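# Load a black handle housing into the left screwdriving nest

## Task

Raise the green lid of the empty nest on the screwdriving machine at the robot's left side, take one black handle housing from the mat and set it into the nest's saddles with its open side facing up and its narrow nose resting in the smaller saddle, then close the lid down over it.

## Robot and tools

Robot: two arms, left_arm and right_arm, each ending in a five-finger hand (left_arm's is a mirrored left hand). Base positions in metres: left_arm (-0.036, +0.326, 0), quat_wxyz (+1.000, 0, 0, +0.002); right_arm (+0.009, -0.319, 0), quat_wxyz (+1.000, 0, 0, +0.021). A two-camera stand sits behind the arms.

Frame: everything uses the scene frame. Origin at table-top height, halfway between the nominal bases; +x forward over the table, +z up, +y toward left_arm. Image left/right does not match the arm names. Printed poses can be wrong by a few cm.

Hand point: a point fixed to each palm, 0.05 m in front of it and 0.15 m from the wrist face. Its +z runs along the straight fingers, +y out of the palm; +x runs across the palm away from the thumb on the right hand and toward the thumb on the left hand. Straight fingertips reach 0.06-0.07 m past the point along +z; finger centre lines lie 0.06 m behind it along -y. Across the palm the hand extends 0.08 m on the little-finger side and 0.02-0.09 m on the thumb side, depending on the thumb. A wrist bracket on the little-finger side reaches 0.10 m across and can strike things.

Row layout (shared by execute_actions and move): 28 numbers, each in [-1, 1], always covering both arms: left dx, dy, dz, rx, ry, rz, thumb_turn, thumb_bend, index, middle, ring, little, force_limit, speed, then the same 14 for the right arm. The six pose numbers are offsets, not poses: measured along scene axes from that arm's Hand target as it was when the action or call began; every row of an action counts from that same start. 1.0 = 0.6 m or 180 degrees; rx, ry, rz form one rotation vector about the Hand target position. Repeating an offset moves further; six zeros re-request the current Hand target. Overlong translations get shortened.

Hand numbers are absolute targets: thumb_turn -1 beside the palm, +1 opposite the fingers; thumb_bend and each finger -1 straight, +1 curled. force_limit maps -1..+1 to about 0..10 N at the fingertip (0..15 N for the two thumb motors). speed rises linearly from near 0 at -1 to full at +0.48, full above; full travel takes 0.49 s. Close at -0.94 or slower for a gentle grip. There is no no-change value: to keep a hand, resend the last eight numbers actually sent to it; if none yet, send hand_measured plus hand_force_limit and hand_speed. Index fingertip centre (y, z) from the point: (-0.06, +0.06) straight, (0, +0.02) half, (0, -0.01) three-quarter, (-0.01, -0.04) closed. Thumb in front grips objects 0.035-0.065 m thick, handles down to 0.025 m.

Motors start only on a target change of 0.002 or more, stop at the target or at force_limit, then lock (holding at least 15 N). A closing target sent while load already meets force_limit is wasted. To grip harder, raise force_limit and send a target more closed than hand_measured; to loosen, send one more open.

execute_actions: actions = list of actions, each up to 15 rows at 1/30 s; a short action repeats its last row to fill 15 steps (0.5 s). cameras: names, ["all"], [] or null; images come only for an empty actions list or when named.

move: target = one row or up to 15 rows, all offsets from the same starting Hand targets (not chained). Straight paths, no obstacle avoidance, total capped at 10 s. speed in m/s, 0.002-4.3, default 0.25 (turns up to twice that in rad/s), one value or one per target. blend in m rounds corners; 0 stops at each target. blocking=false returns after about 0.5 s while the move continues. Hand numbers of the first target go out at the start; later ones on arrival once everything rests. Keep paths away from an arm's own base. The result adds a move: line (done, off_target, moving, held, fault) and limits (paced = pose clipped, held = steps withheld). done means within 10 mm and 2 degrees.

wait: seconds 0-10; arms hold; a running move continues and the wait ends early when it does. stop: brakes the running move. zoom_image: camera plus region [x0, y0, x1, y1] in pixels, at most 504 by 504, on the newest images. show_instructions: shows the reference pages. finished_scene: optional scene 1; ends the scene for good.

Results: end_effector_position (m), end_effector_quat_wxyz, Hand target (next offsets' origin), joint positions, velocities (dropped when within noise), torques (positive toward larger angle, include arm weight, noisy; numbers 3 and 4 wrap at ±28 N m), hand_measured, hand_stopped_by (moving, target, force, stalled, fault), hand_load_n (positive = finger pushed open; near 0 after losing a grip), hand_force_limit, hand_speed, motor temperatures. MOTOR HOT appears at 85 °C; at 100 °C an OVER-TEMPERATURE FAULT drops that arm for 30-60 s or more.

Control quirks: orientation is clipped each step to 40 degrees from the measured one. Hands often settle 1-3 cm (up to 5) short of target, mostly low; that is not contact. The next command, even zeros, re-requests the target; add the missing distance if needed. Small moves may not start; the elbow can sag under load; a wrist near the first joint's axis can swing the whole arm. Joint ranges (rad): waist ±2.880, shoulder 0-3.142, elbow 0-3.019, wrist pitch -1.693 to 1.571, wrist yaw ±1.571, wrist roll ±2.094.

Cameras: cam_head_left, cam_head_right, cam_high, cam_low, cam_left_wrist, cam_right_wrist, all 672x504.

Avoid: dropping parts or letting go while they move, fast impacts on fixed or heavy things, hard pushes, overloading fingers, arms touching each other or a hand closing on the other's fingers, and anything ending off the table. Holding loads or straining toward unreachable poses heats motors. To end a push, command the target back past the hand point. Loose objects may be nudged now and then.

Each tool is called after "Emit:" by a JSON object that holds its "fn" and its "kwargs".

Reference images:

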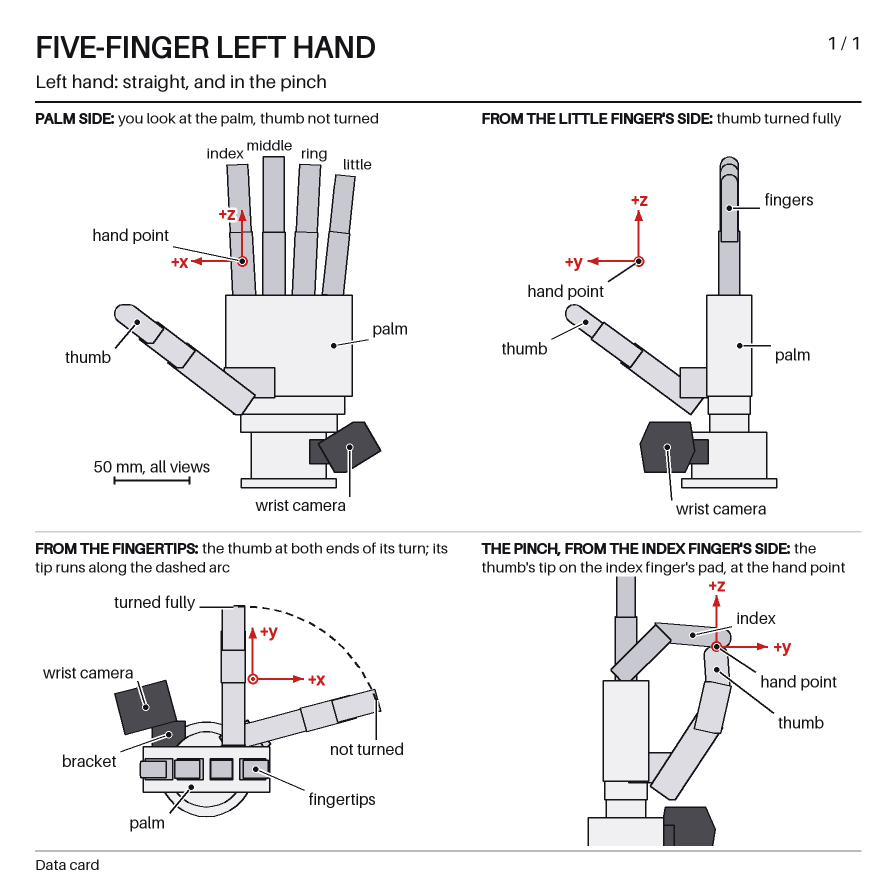

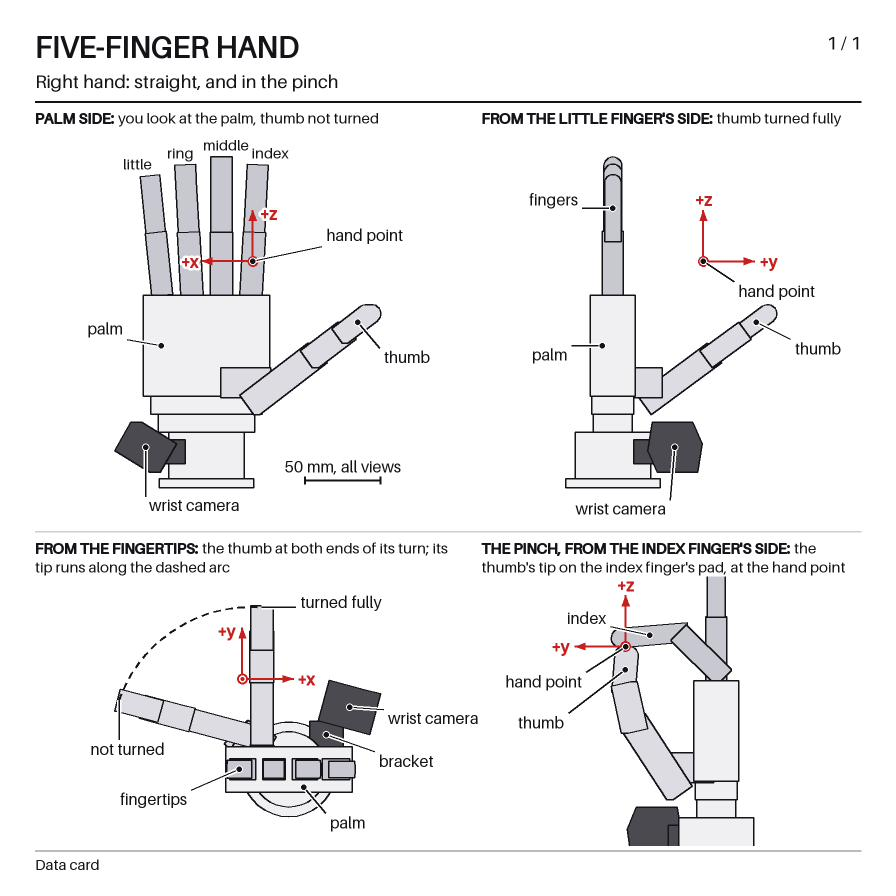

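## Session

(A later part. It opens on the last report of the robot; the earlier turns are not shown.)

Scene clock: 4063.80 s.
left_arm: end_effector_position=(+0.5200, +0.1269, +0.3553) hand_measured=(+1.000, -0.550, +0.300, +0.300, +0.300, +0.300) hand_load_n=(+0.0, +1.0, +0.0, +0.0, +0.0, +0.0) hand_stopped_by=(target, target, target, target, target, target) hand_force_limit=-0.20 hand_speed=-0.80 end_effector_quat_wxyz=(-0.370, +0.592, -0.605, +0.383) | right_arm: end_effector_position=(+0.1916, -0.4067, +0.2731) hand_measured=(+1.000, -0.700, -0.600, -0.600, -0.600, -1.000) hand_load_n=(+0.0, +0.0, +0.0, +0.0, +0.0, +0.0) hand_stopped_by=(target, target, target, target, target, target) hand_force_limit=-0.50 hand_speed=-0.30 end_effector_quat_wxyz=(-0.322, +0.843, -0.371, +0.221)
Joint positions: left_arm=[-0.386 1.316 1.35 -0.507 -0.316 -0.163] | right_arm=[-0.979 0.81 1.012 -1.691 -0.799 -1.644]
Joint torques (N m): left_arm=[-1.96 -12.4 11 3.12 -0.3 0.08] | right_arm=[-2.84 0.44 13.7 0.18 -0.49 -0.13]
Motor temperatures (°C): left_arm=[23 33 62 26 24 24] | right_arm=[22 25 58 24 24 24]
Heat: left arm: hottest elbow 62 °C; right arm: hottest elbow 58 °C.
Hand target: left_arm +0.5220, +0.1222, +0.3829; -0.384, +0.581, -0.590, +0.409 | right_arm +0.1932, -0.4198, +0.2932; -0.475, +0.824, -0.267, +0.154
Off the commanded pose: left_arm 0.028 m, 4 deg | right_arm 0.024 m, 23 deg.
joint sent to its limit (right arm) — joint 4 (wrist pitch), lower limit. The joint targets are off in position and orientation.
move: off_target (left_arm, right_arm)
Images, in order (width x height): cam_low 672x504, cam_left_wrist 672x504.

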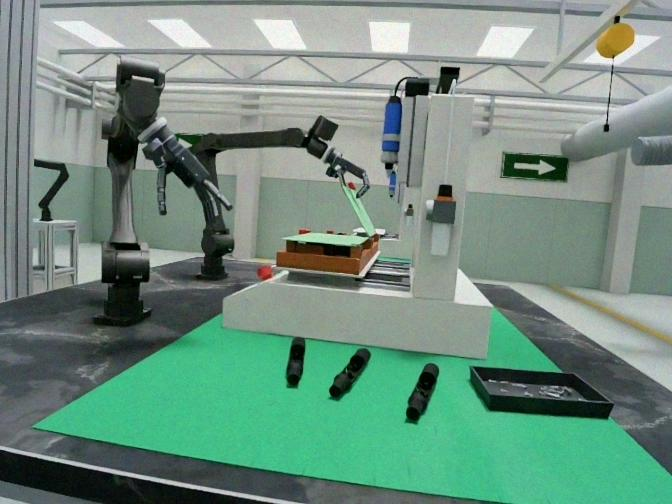

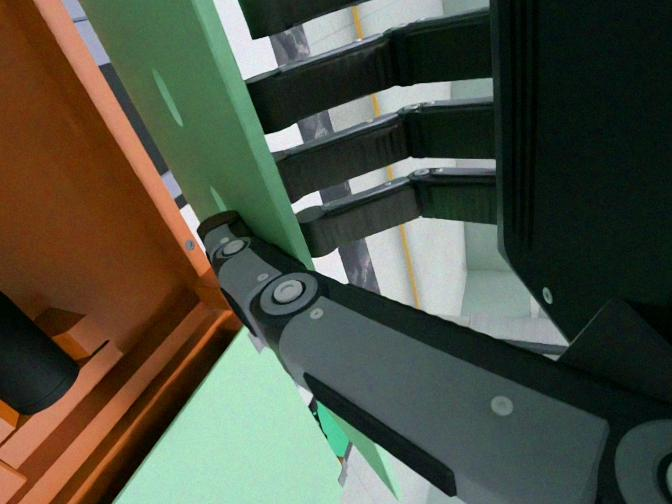

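Emit:
{"fn": "move", "kwargs": {"target": [[-0.037, -0.003, -0.0165, 0,-0.029,0, 1,-0.55,0.1,0.1,0.1,0.1,-0.2,-0.8, 0,0,0,0,0,0, 1,-0.7,-0.6,-0.6,-0.6,-1,-0.5,-0.3],[-0.069, -0.006, -0.048, 0,-0.058,0, 1,-0.55,0.1,0.1,0.1,0.1,-0.2,-0.8, 0,0,0,0,0,0, 1,-0.7,-0.6,-0.6,-0.6,-1,-0.5,-0.3]], "speed": 0.04, "blend": [0.01, 0], "cameras": ["cam_low", "cam_left_wrist"]}}

Emit:
{"fn": "zoom_image", "kwargs": {"camera": "cam_low", "region": [290, 150, 410, 270]}}

Scene clock: 4078.70 s.
left_arm: end_effector_position=(+0.4803, +0.1272, +0.3220) hand_measured=(+1.000, -0.550, +0.100, +0.100, +0.100, +0.100) hand_load_n=(+0.0, +1.0, +0.0, +0.0, +0.0, +0.0) hand_stopped_by=(target, target, target, target, target, target) hand_force_limit=-0.20 hand_speed=-0.80 end_effector_quat_wxyz=(-0.425, +0.555, -0.571, +0.431) | right_arm: end_effector_position=(+0.1916, -0.4067, +0.2731) hand_measured=(+1.000, -0.700, -0.600, -0.600, -0.600, -1.000) hand_load_n=(+0.0, +0.0, +0.0, +0.0, +0.0, +0.0) hand_stopped_by=(target, target, target, target, target, target) hand_force_limit=-0.50 hand_speed=-0.30 end_effector_quat_wxyz=(-0.322, +0.843, -0.371, +0.221)
Joint positions: left_arm=[-0.449 1.164 1.03 -0.162 -0.407 -0.113] | right_arm=[-0.979 0.81 1.012 -1.691 -0.799 -1.644]
Joint torques (N m): left_arm=[-2.08 -10.11 11.28 3.33 -0.25 0.11] | right_arm=[-2.49 0.73 13.87 0.16 -0.45 -0.11]
Motor temperatures (°C): left_arm=[23 33 62 26 24 24] | right_arm=[22 25 58 24 24 24]
Heat: left arm: hottest elbow 62 °C; right arm: hottest elbow 58 °C.
Hand target: left_arm +0.4806, +0.1186, +0.3541; -0.436, +0.541, -0.553, +0.460 | right_arm +0.1932, -0.4198, +0.2932; -0.475, +0.824, -0.267, +0.154
Off the commanded pose: left_arm 0.033 m, 4 deg | right_arm 0.024 m, 23 deg.
joint sent to its limit (right arm) — joint 4 (wrist pitch), lower limit. The joint targets are off in position and orientation.
move: off_target (left_arm, right_arm)
Images, in order (width x height): cam_low 672x504, cam_left_wrist 672x504.

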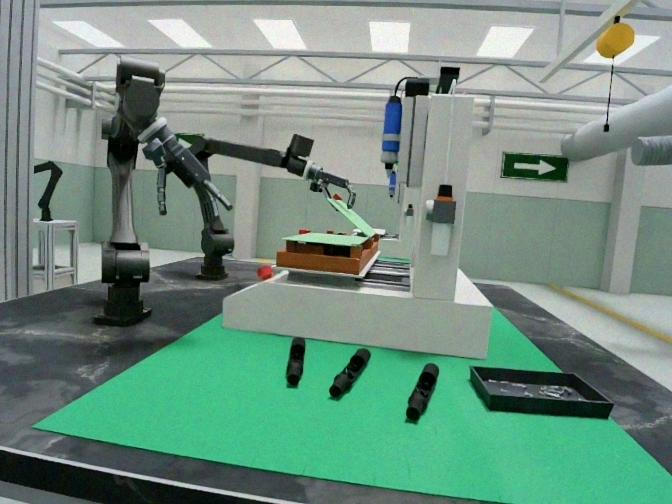

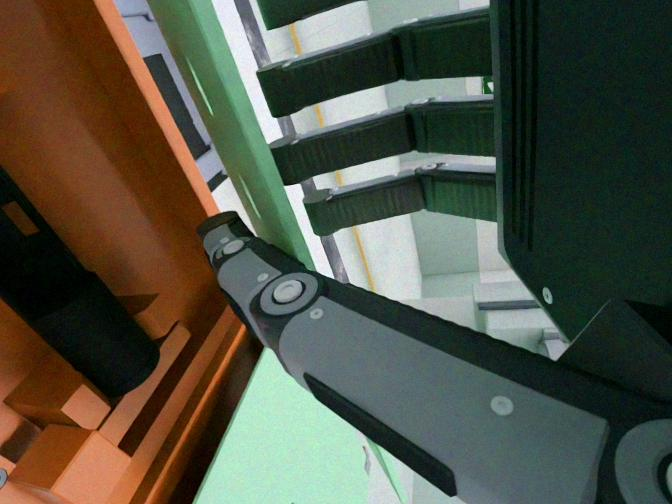

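Scaled by 4.200 from the camera's 672x504 image, which has a finer 960x720 frame.

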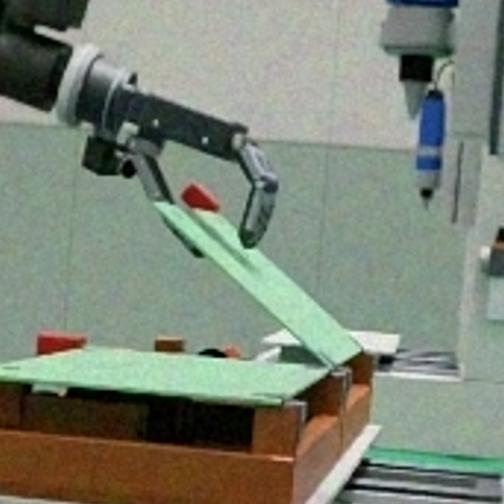

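Emit:
{"fn": "move", "kwargs": {"target": [[-0.031, -0.004, -0.035, 0,-0.025,0, 1,-0.55,0.0,0.0,0.0,0.0,-0.2,-0.8, 0,0,0,0,0,0, 1,-0.7,-0.6,-0.6,-0.6,-1,-0.5,-0.3],[-0.054, -0.004, -0.0735, 0,-0.047,0, 1,-0.55,0.0,0.0,0.0,0.0,-0.2,-0.8, 0,0,0,0,0,0, 1,-0.7,-0.6,-0.6,-0.6,-1,-0.5,-0.3]], "speed": 0.04, "blend": [0.01, 0], "cameras": ["cam_low", "cam_left_wrist", "cam_head_left"]}}

Emit:
{"fn": "zoom_image", "kwargs": {"camera": "cam_low", "region": [280, 160, 400, 280]}}

Scene clock: 4107.43 s.
left_arm: end_effector_position=(+0.4469, +0.1221, +0.2725) hand_measured=(+1.000, -0.550, +0.000, +0.000, +0.000, +0.000) hand_load_n=(+0.5, +1.5, +0.0, +0.0, +0.0, +0.0) hand_stopped_by=(target, target, target, target, target, target) hand_force_limit=-0.20 hand_speed=-0.80 end_effector_quat_wxyz=(-0.464, +0.518, -0.545, +0.468) | right_arm: end_effector_position=(+0.1916, -0.4067, +0.2731) hand_measured=(+1.000, -0.700, -0.600, -0.600, -0.600, -1.000) hand_load_n=(+0.0, +0.5, +0.0, +0.0, +0.0, +0.0) hand_stopped_by=(target, target, target, target, target, target) hand_force_limit=-0.50 hand_speed=-0.30 end_effector_quat_wxyz=(-0.322, +0.843, -0.371, +0.221)
Joint positions: left_arm=[-0.518 1.103 0.757 0.197 -0.479 -0.047] | right_arm=[-0.979 0.81 1.012 -1.691 -0.799 -1.644]
Joint torques (N m): left_arm=[-1.9 -9.17 11.11 3.43 -0.23 0.12] | right_arm=[-2.67 0.62 13.61 0.24 -0.43 -0.14]
Motor temperatures (°C): left_arm=[23 31 62 26 24 24] | right_arm=[22 25 58 24 24 24]
Heat: left arm: hottest elbow 62 °C; right arm: hottest elbow 58 °C.
Hand target: left_arm +0.4482, +0.1162, +0.3100; -0.476, +0.505, -0.519, +0.499 | right_arm +0.1932, -0.4198, +0.2932; -0.475, +0.824, -0.267, +0.154
Off the commanded pose: left_arm 0.038 m, 5 deg | right_arm 0.024 m, 23 deg.
joint sent to its limit (right arm) — joint 4 (wrist pitch), lower limit. The joint targets are off in position and orientation.
move: off_target (left_arm, right_arm)
Images, in order (width x height): cam_head_left 672x504, cam_low 672x504, cam_left_wrist 672x504.

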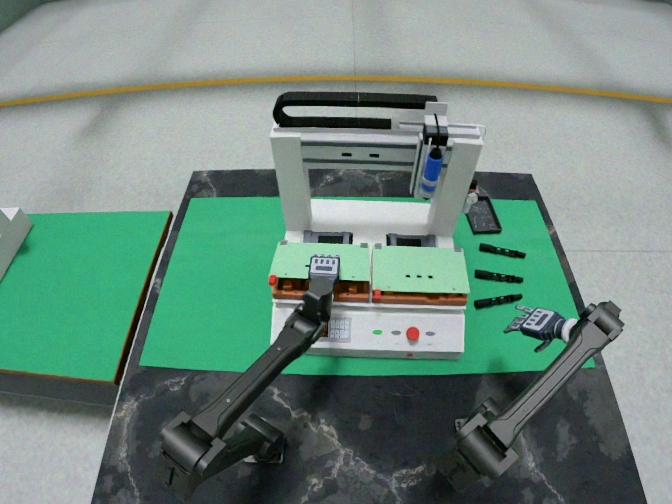

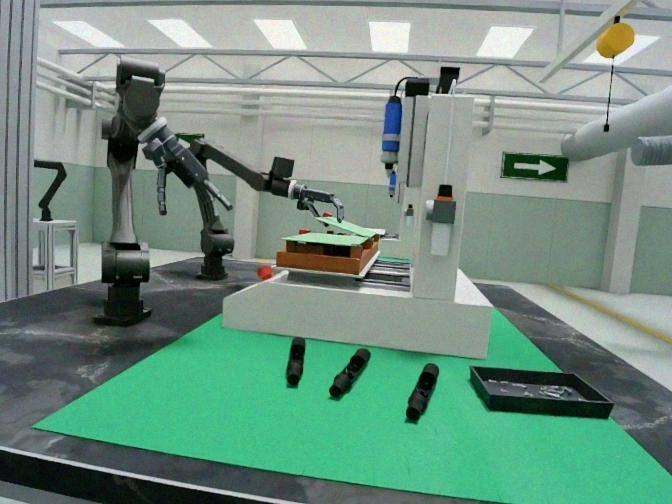

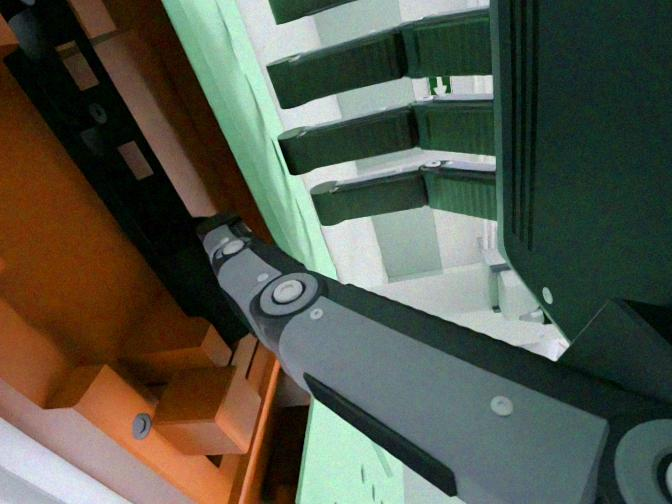

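Scaled by 4.200 from the camera's 672x504 image, which has a finer 960x720 frame.

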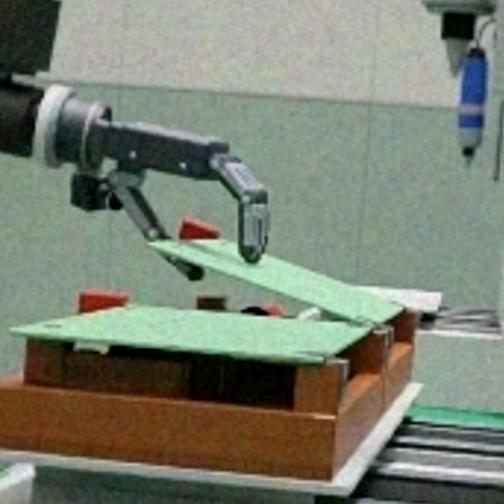

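Emit:
{"fn": "move", "kwargs": {"target": [[-0.0145, 0.0, -0.027, 0,-0.025,0, 1,-0.55,-0.2,-0.2,-0.2,-0.2,-0.2,-0.8, 0,0,0,0,0,0, 1,-0.7,-0.6,-0.6,-0.6,-1,-0.5,-0.3],[-0.021, 0.0, -0.056, 0,-0.042,0, 1,-0.55,-0.2,-0.2,-0.2,-0.2,-0.2,-0.8, 0,0,0,0,0,0, 1,-0.7,-0.6,-0.6,-0.6,-1,-0.5,-0.3]], "speed": 0.03, "blend": [0.005, 0], "cameras": ["cam_low", "cam_left_wrist"]}}

Emit:
{"fn": "zoom_image", "kwargs": {"camera": "cam_low", "region": [280, 160, 400, 280]}}

Scene clock: 4133.90 s.
left_arm: end_effector_position=(+0.4315, +0.1200, +0.2525) hand_measured=(+1.000, -0.550, -0.200, -0.200, -0.200, -0.200) hand_load_n=(+0.5, +1.5, +0.0, +0.0, +0.0, +0.0) hand_stopped_by=(target, target, target, target, target, target) hand_force_limit=-0.20 hand_speed=-0.80 end_effector_quat_wxyz=(+0.498, -0.482, +0.506, -0.514) | right_arm: end_effector_position=(+0.1916, -0.4067, +0.2731) hand_measured=(+1.000, -0.700, -0.600, -0.600, -0.600, -1.000) hand_load_n=(+0.0, +0.0, +0.0, -0.5, +0.0, +0.0) hand_stopped_by=(target, target, target, target, target, target) hand_force_limit=-0.50 hand_speed=-0.30 end_effector_quat_wxyz=(-0.322, +0.843, -0.371, +0.221)
Joint positions: left_arm=[-0.554 1.121 0.586 0.563 -0.51 0.022] | right_arm=[-0.979 0.81 1.012 -1.691 -0.799 -1.644]
Joint torques (N m): left_arm=[-1.9 -6.53 10.18 3.37 -0.15 0.14] | right_arm=[-2.37 1.03 13.72 0.12 -0.43 -0.14]
Motor temperatures (°C): left_arm=[23 31 61 26 24 24] | right_arm=[22 25 58 24 24 24]
Heat: left arm: hottest elbow 61 °C; right arm: hottest elbow 58 °C.
Hand target: left_arm +0.4356, +0.1162, +0.2764; +0.509, -0.472, +0.487, -0.531 | right_arm +0.1932, -0.4198, +0.2932; -0.475, +0.824, -0.267, +0.154
Off the commanded pose: left_arm 0.024 m, 3 deg | right_arm 0.024 m, 23 deg.
joint sent to its limit (right arm) — joint 4 (wrist pitch), lower limit. The joint targets are off in position and orientation.
move: off_target (left_arm, right_arm)
Images, in order (width x height): cam_low 672x504, cam_left_wrist 672x504.

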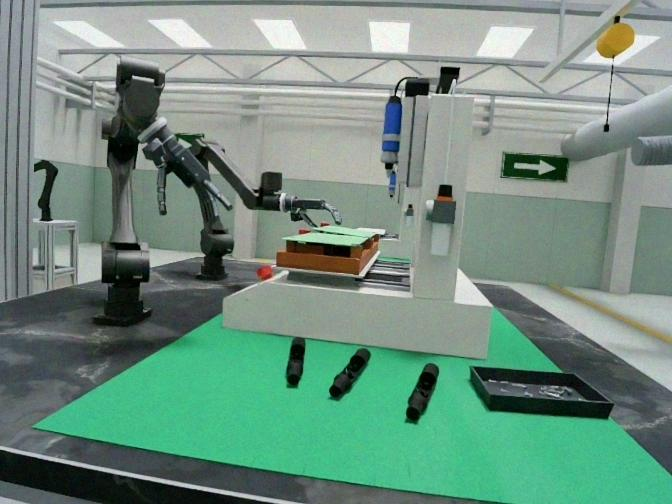

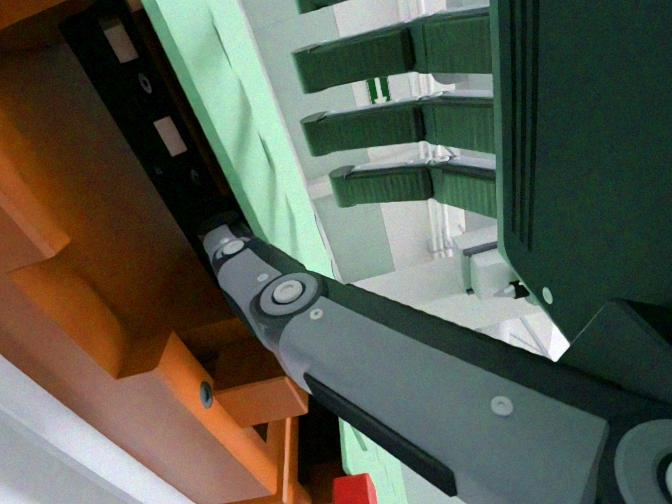

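Scaled by 4.200 from the camera's 672x504 image, which has a finer 960x720 frame.

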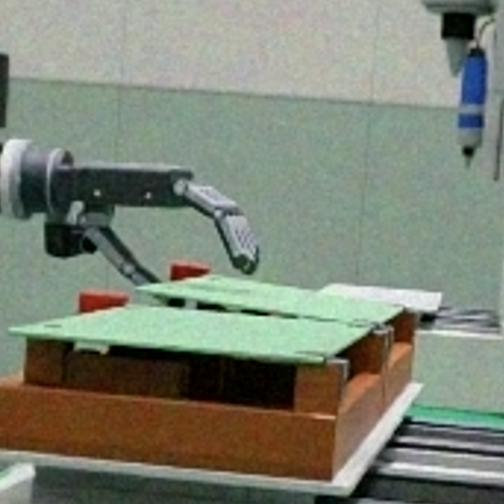

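Emit:
{"fn": "move", "kwargs": {"target": [[0.0, 0.0, -0.033, 0,0.0,0, 1,-0.55,-0.2,-0.2,-0.2,-0.2,-0.2,-0.8, 0,0,0,0,0,0, 1,-0.7,-0.6,-0.6,-0.6,-1,-0.5,-0.3]], "speed": 0.03, "cameras": ["cam_low", "cam_left_wrist"]}}

Emit:
{"fn": "zoom_image", "kwargs": {"camera": "cam_low", "region": [280, 160, 400, 280]}}

Scene clock: 4150.50 s.
left_arm: end_effector_position=(+0.4316, +0.1200, +0.2403) hand_measured=(+1.000, -0.550, -0.200, -0.200, -0.200, -0.200) hand_load_n=(+0.0, +1.0, +0.0, +0.0, +0.0, +0.0) hand_stopped_by=(target, target, target, target, target, target) hand_force_limit=-0.20 hand_speed=-0.80 end_effector_quat_wxyz=(+0.500, -0.481, +0.499, -0.519) | right_arm: end_effector_position=(+0.1916, -0.4067, +0.2731) hand_measured=(+1.000, -0.700, -0.600, -0.600, -0.600, -1.000) hand_load_n=(+0.0, +0.0, +0.0, +0.0, +0.0, +0.0) hand_stopped_by=(target, target, target, target, target, target) hand_force_limit=-0.50 hand_speed=-0.30 end_effector_quat_wxyz=(-0.322, +0.843, -0.371, +0.221)
Joint positions: left_arm=[-0.556 1.153 0.557 0.641 -0.514 0.022] | right_arm=[-0.979 0.81 1.012 -1.691 -0.799 -1.644]
Joint torques (N m): left_arm=[-1.9 -6.12 9.52 3.15 -0.13 0.13] | right_arm=[-1.9 0.56 13.65 0.17 -0.43 -0.14]
Motor temperatures (°C): left_arm=[23 30 60 26 24 24] | right_arm=[22 25 58 24 24 24]
Heat: left arm: hottest elbow 60 °C; right arm: hottest elbow 58 °C.
Hand target: left_arm +0.4356, +0.1162, +0.2566; +0.509, -0.472, +0.487, -0.531 | right_arm +0.1932, -0.4198, +0.2932; -0.475, +0.824, -0.267, +0.154
Off the commanded pose: left_arm 0.017 m, 2 deg | right_arm 0.024 m, 23 deg.
joint sent to its limit (right arm) — joint 4 (wrist pitch), lower limit. The joint targets are off in position and orientation.
move: off_target (left_arm, right_arm)
Images, in order (width x height): cam_low 672x504, cam_left_wrist 672x504.

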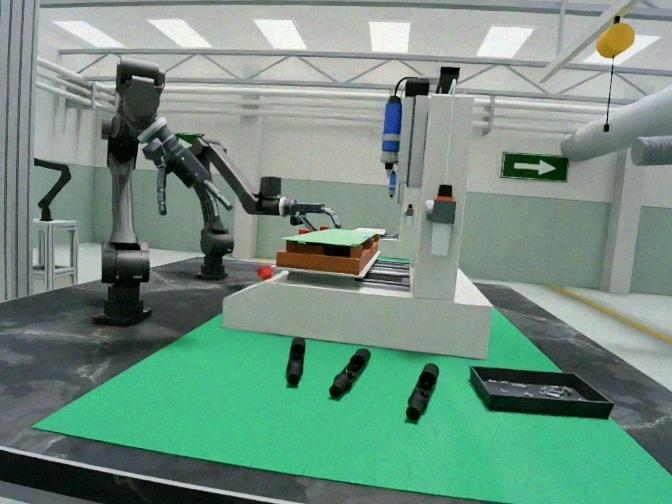

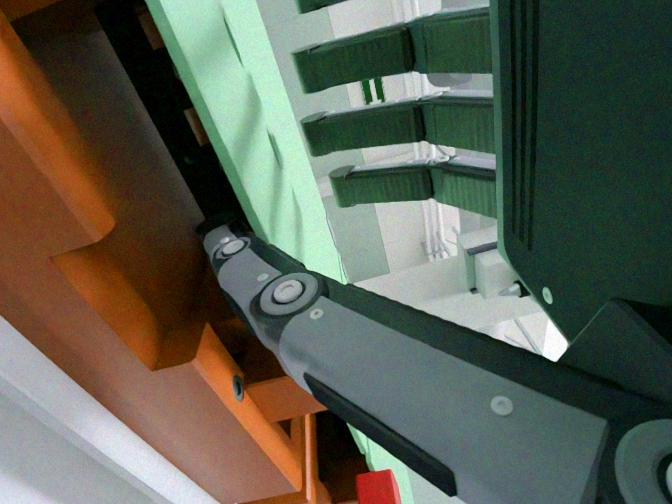

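Scaled by 4.200 from the camera's 672x504 image, which has a finer 960x720 frame.

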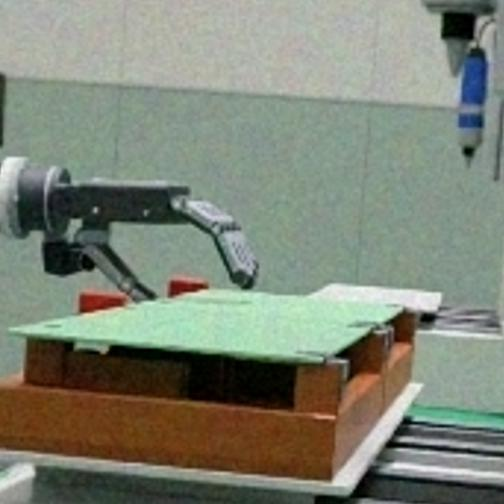

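Emit:
{"fn": "move", "kwargs": {"target": [[0.0, 0.0, -0.021, 0,0.0,0, 1,-0.55,-0.2,-0.2,-0.2,-0.2,-0.2,-0.8, 0,0,0,0,0,0, 1,-0.7,-0.6,-0.6,-0.6,-1,-0.5,-0.3]], "speed": 0.03, "cameras": ["cam_low", "cam_left_wrist"]}}

Emit:
{"fn": "zoom_image", "kwargs": {"camera": "cam_low", "region": [280, 160, 400, 280]}}

Scene clock: 4161.13 s.
left_arm: end_effector_position=(+0.4332, +0.1197, +0.2329) hand_measured=(+1.000, -0.550, -0.200, -0.200, -0.200, -0.200) hand_load_n=(+0.0, +0.0, +0.0, +0.0, +0.0, +0.0) hand_stopped_by=(target, target, target, target, target, target) hand_force_limit=-0.20 hand_speed=-0.80 end_effector_quat_wxyz=(+0.502, -0.481, +0.494, -0.522) | right_arm: end_effector_position=(+0.1916, -0.4067, +0.2731) hand_measured=(+1.000, -0.700, -0.600, -0.600, -0.600, -1.000) hand_load_n=(+0.0, +0.0, +0.0, +0.0, +0.0, +0.0) hand_stopped_by=(target, target, target, target, target, target) hand_force_limit=-0.50 hand_speed=-0.30 end_effector_quat_wxyz=(-0.322, +0.843, -0.371, +0.221)
Joint positions: left_arm=[-0.556 1.181 0.543 0.694 -0.517 0.022] | right_arm=[-0.979 0.81 1.012 -1.691 -0.799 -1.644]
Joint torques (N m): left_arm=[-1.85 -6.12 8.81 2.84 -0.12 0.14] | right_arm=[-2.26 0.67 13.76 0.28 -0.48 -0.15]
Motor temperatures (°C): left_arm=[23 30 58 26 24 24] | right_arm=[22 25 58 24 24 24]
Heat: left arm: hottest elbow 58 °C; right arm: hottest elbow 58 °C.
Hand target: left_arm +0.4356, +0.1162, +0.2440; +0.509, -0.472, +0.487, -0.531 | right_arm +0.1932, -0.4198, +0.2932; -0.475, +0.824, -0.267, +0.154
Off the commanded pose: left_arm 0.012 m, 2 deg | right_arm 0.024 m, 23 deg.
joint sent to its limit (right arm) — joint 4 (wrist pitch), lower limit. The joint targets are off in position and orientation.
move: off_target (left_arm, right_arm)
Images, in order (width x height): cam_low 672x504, cam_left_wrist 672x504.

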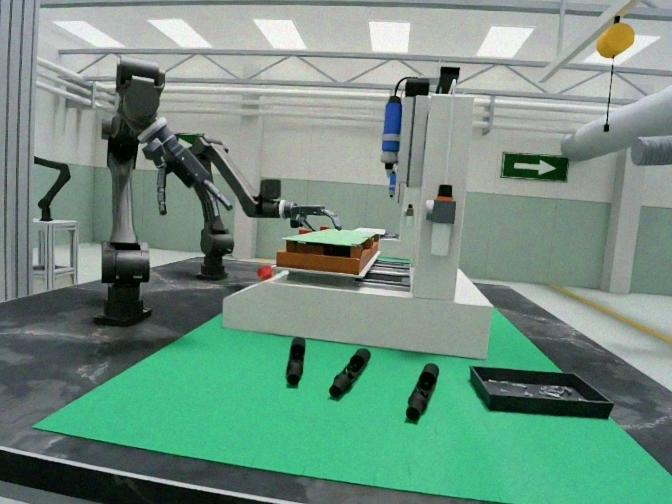

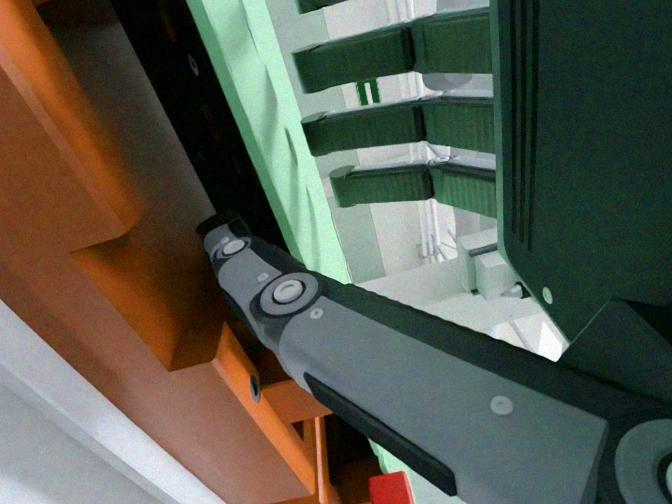

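Scaled by 4.200 from the camera's 672x504 image, which has a finer 960x720 frame.

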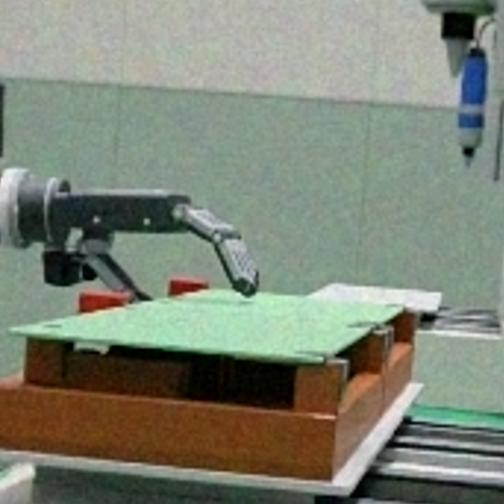

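Emit:
{"fn": "move", "kwargs": {"target": [[0.0, 0.0, -0.008, 0,0.0,0, 1,-0.55,-0.2,-0.2,-0.2,-0.2,-0.2,-0.8, 0,0,0,0,0,0, 1,-0.7,-0.6,-0.6,-0.6,-1,-0.5,-0.3],[-0.05, 0.0, -0.008, 0,0.0,0, 1,-0.55,-0.2,-0.2,-0.2,-0.2,-0.2,-0.8, 0,0,0,0,0,0, 1,-0.7,-0.6,-0.6,-0.6,-1,-0.5,-0.3],[-0.12, 0.0, 0.0, 0,0.0,0, 1,-0.55,-0.2,-0.2,-0.2,-0.2,-0.2,-0.8, 0,0,0,0,0,0, 1,-0.7,-0.6,-0.6,-0.6,-1,-0.5,-0.3]], "speed": 0.05, "blend": [0.003, 0.005, 0], "cameras": ["cam_low", "cam_left_wrist", "cam_head_left"]}}

Emit:
{"fn": "zoom_image", "kwargs": {"camera": "cam_low", "region": [260, 160, 400, 290]}}

Scene clock: 4178.83 s.
left_arm: end_effector_position=(+0.3640, +0.1174, +0.2352) hand_measured=(+1.000, -0.550, -0.200, -0.200, -0.200, -0.200) hand_load_n=(+0.0, +0.0, +0.0, +0.0, +0.0, +0.0) hand_stopped_by=(target, target, target, target, target, target) hand_force_limit=-0.20 hand_speed=-0.80 end_effector_quat_wxyz=(+0.504, -0.478, +0.487, -0.529) | right_arm: end_effector_position=(+0.1916, -0.4067, +0.2731) hand_measured=(+1.000, -0.700, -0.600, -0.600, -0.600, -1.000) hand_load_n=(-0.5, +0.0, +0.0, +0.0, +0.0, +0.0) hand_stopped_by=(target, target, target, target, target, target) hand_force_limit=-0.50 hand_speed=-0.30 end_effector_quat_wxyz=(-0.322, +0.843, -0.371, +0.221)
Joint positions: left_arm=[-0.7 0.995 0.413 0.67 -0.66 0.039] | right_arm=[-0.979 0.81 1.012 -1.691 -0.799 -1.644]
Joint torques (N m): left_arm=[-1.79 -4.89 9.03 1.26 -0.11 0.16] | right_arm=[-1.79 0.56 13.7 0.38 -0.45 -0.14]
Motor temperatures (°C): left_arm=[23 30 57 26 24 24] | right_arm=[22 25 58 24 24 24]
Heat: left arm: hottest elbow 57 °C; right arm: hottest elbow 58 °C.
Hand target: left_arm +0.3636, +0.1162, +0.2440; +0.509, -0.472, +0.487, -0.531 | right_arm +0.1932, -0.4198, +0.2932; -0.475, +0.824, -0.267, +0.154
Off the commanded pose: left_arm 0.009 m, 1 deg | right_arm 0.024 m, 23 deg.
joint sent to its limit (right arm) — joint 4 (wrist pitch), lower limit. The joint targets are off in position and orientation.
move: off_target (right_arm); blend cut to 0.0024 m at target 1
Images, in order (width x height): cam_head_left 672x504, cam_low 672x504, cam_left_wrist 672x504.

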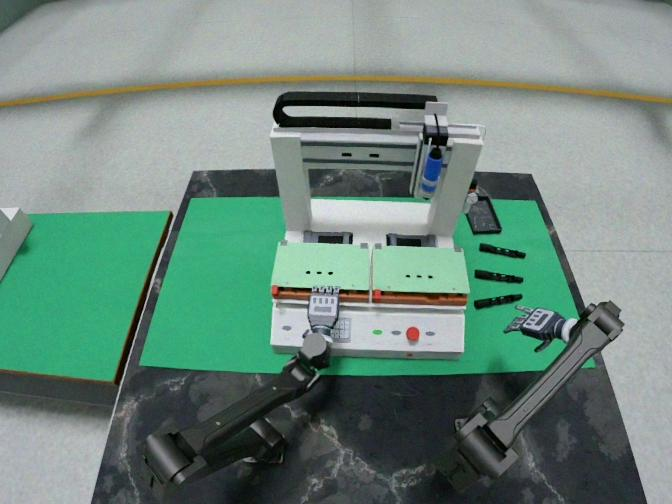

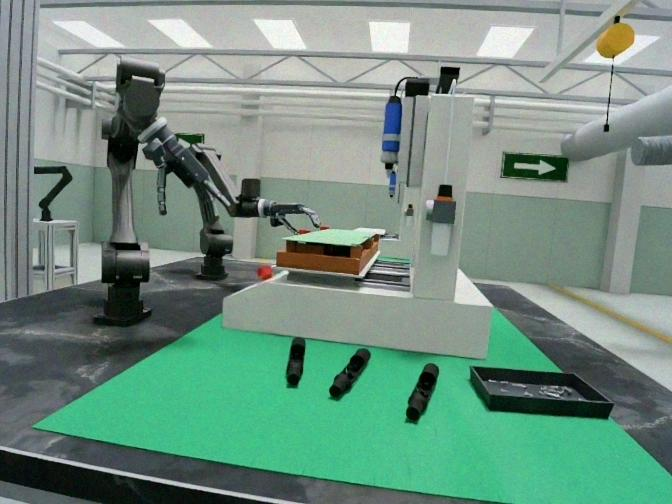

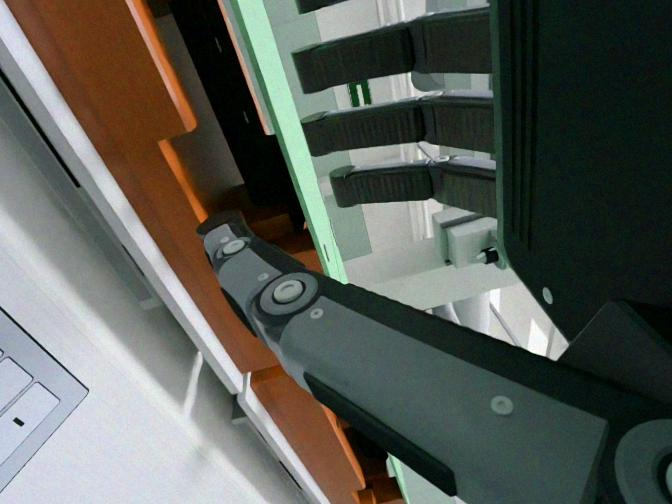

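Scaled by 3.600 from the camera's 672x504 image, which has a finer 960x720 frame.

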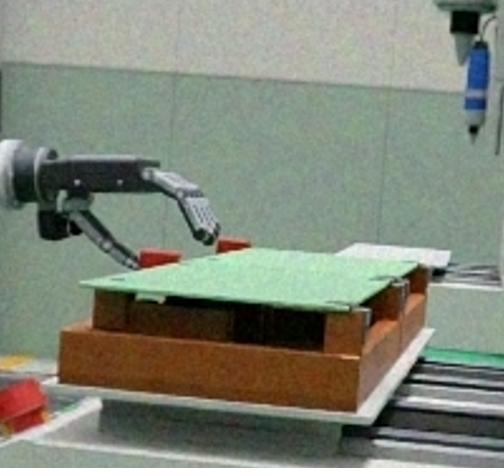

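Emit:
{"fn": "move", "kwargs": {"target": [[-0.03, 0.0, 0.08, 0,0.0,0, 1,-0.55,-0.2,-0.2,-0.2,-0.2,-0.2,-0.8, 0,0,0,0,0,0, 1,-0.7,-0.6,-0.6,-0.6,-1,-0.5,-0.3],[-0.2, 0.08, 0.1, 0,0.03,0, 1,-0.55,-0.2,-0.2,-0.2,-0.2,-0.2,-0.8, 0,0,0,0,0,0, 1,-0.7,-0.6,-0.6,-0.6,-1,-0.5,-0.3]], "speed": 0.12, "blend": [0.02, 0], "cameras": ["cam_low", "cam_high", "cam_left_wrist", "cam_head_left", "cam_head_right"]}}

Emit:
{"fn": "zoom_image", "kwargs": {"camera": "cam_head_right", "region": [260, 225, 480, 345]}}

Emit:
{"fn": "zoom_image", "kwargs": {"camera": "cam_head_left", "region": [260, 265, 380, 315]}}

Emit:
{"fn": "zoom_image", "kwargs": {"camera": "cam_low", "region": [260, 210, 400, 290]}}

Scene clock: 4189.57 s.
left_arm: end_effector_position=(+0.2419, +0.1675, +0.2745) hand_measured=(+1.000, -0.550, -0.200, -0.200, -0.200, -0.200) hand_load_n=(+0.0, +0.0, +0.0, +0.0, +0.0, +0.0) hand_stopped_by=(target, target, target, target, target, target) hand_force_limit=-0.20 hand_speed=-0.80 end_effector_quat_wxyz=(+0.491, -0.487, +0.531, -0.490) | right_arm: end_effector_position=(+0.1916, -0.4067, +0.2731) hand_measured=(+1.000, -0.700, -0.600, -0.600, -0.600, -1.000) hand_load_n=(+0.0, +0.0, +0.0, +0.0, +0.0, +0.0) hand_stopped_by=(target, target, target, target, target, target) hand_force_limit=-0.50 hand_speed=-0.30 end_effector_quat_wxyz=(-0.322, +0.843, -0.371, +0.221)
Joint positions: left_arm=[-0.95 0.379 0.416 -0.099 -0.902 -0.005] | right_arm=[-0.979 0.81 1.012 -1.691 -0.799 -1.644]
Joint torques (N m): left_arm=[-1.79 1.55 14.17 1.16 -0.23 -0.17] | right_arm=[-2.61 0.67 13.53 0.13 -0.5 -0.15]
Motor temperatures (°C): left_arm=[23 30 57 26 24 24] | right_arm=[22 25 58 24 24 24]
Heat: left arm: hottest elbow 57 °C; right arm: hottest elbow 58 °C.
Hand target: left_arm +0.2436, +0.1642, +0.3040; +0.485, -0.496, +0.510, -0.508 | right_arm +0.1932, -0.4198, +0.2932; -0.475, +0.824, -0.267, +0.154
Off the commanded pose: left_arm 0.030 m, 3 deg | right_arm 0.024 m, 23 deg.
joint sent to its limit (right arm) — joint 4 (wrist pitch), lower limit. The joint targets are off in position and orientation.
move: off_target (left_arm, right_arm)
Images, in order (width x height): cam_head_left 672x504, cam_head_right 672x504, cam_high 672x504, cam_low 672x504, cam_left_wrist 672x504.

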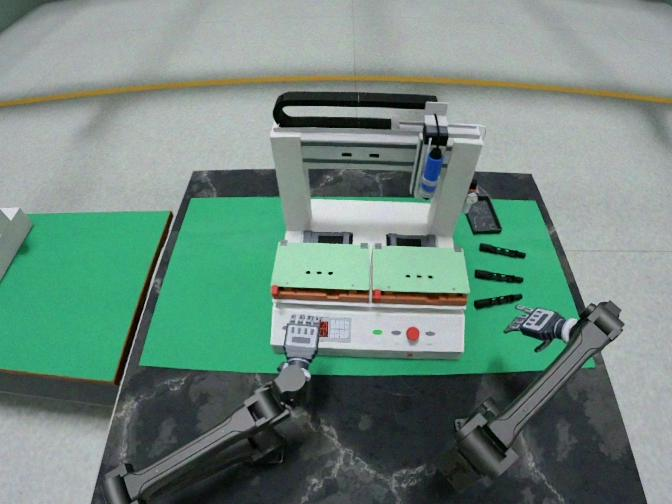

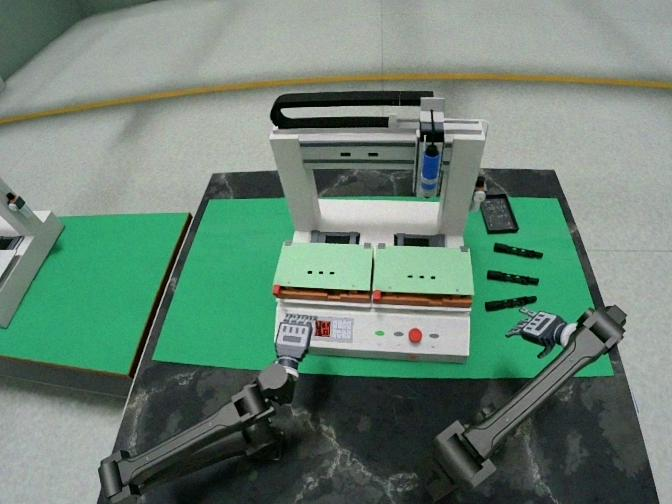

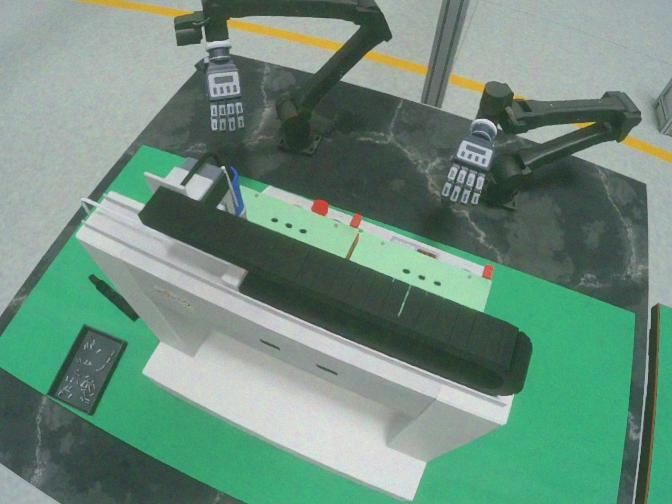

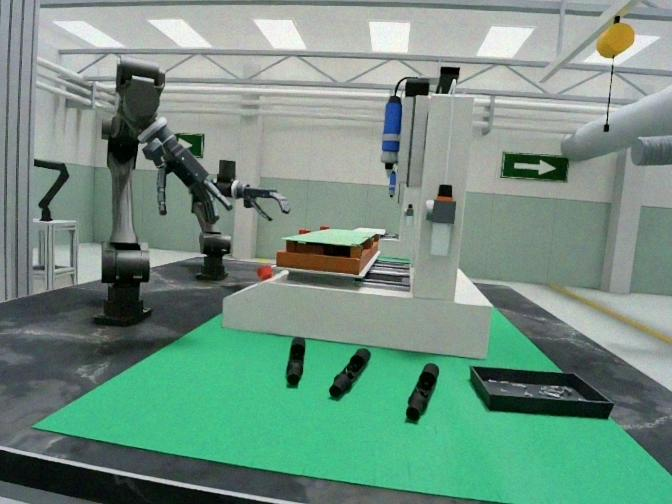

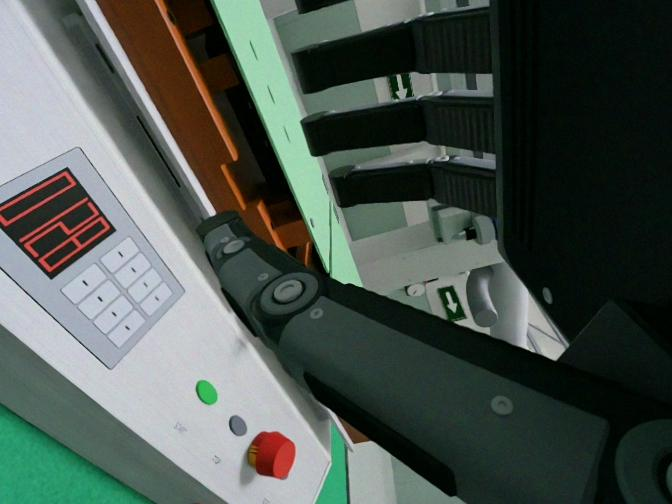

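Scaled by 2.291 from the camera's 672x504 image, which has a finer 960x720 frame.

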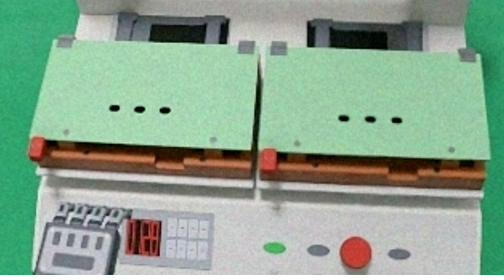

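Scaled by 4.200 from the camera's 672x504 image, which has a finer 960x720 frame.

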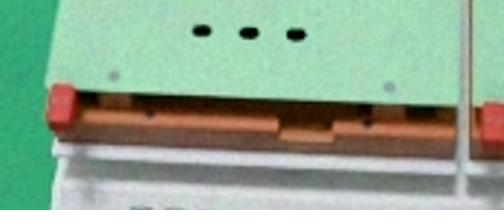

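Scaled by 3.600 from the camera's 672x504 image, which has a finer 960x720 frame.

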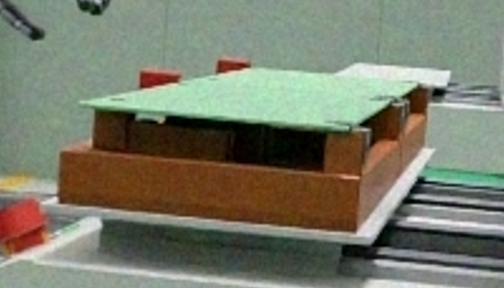

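Emit:
{"fn": "finished_scene", "kwargs": {}}

The scene is finished: the task was done.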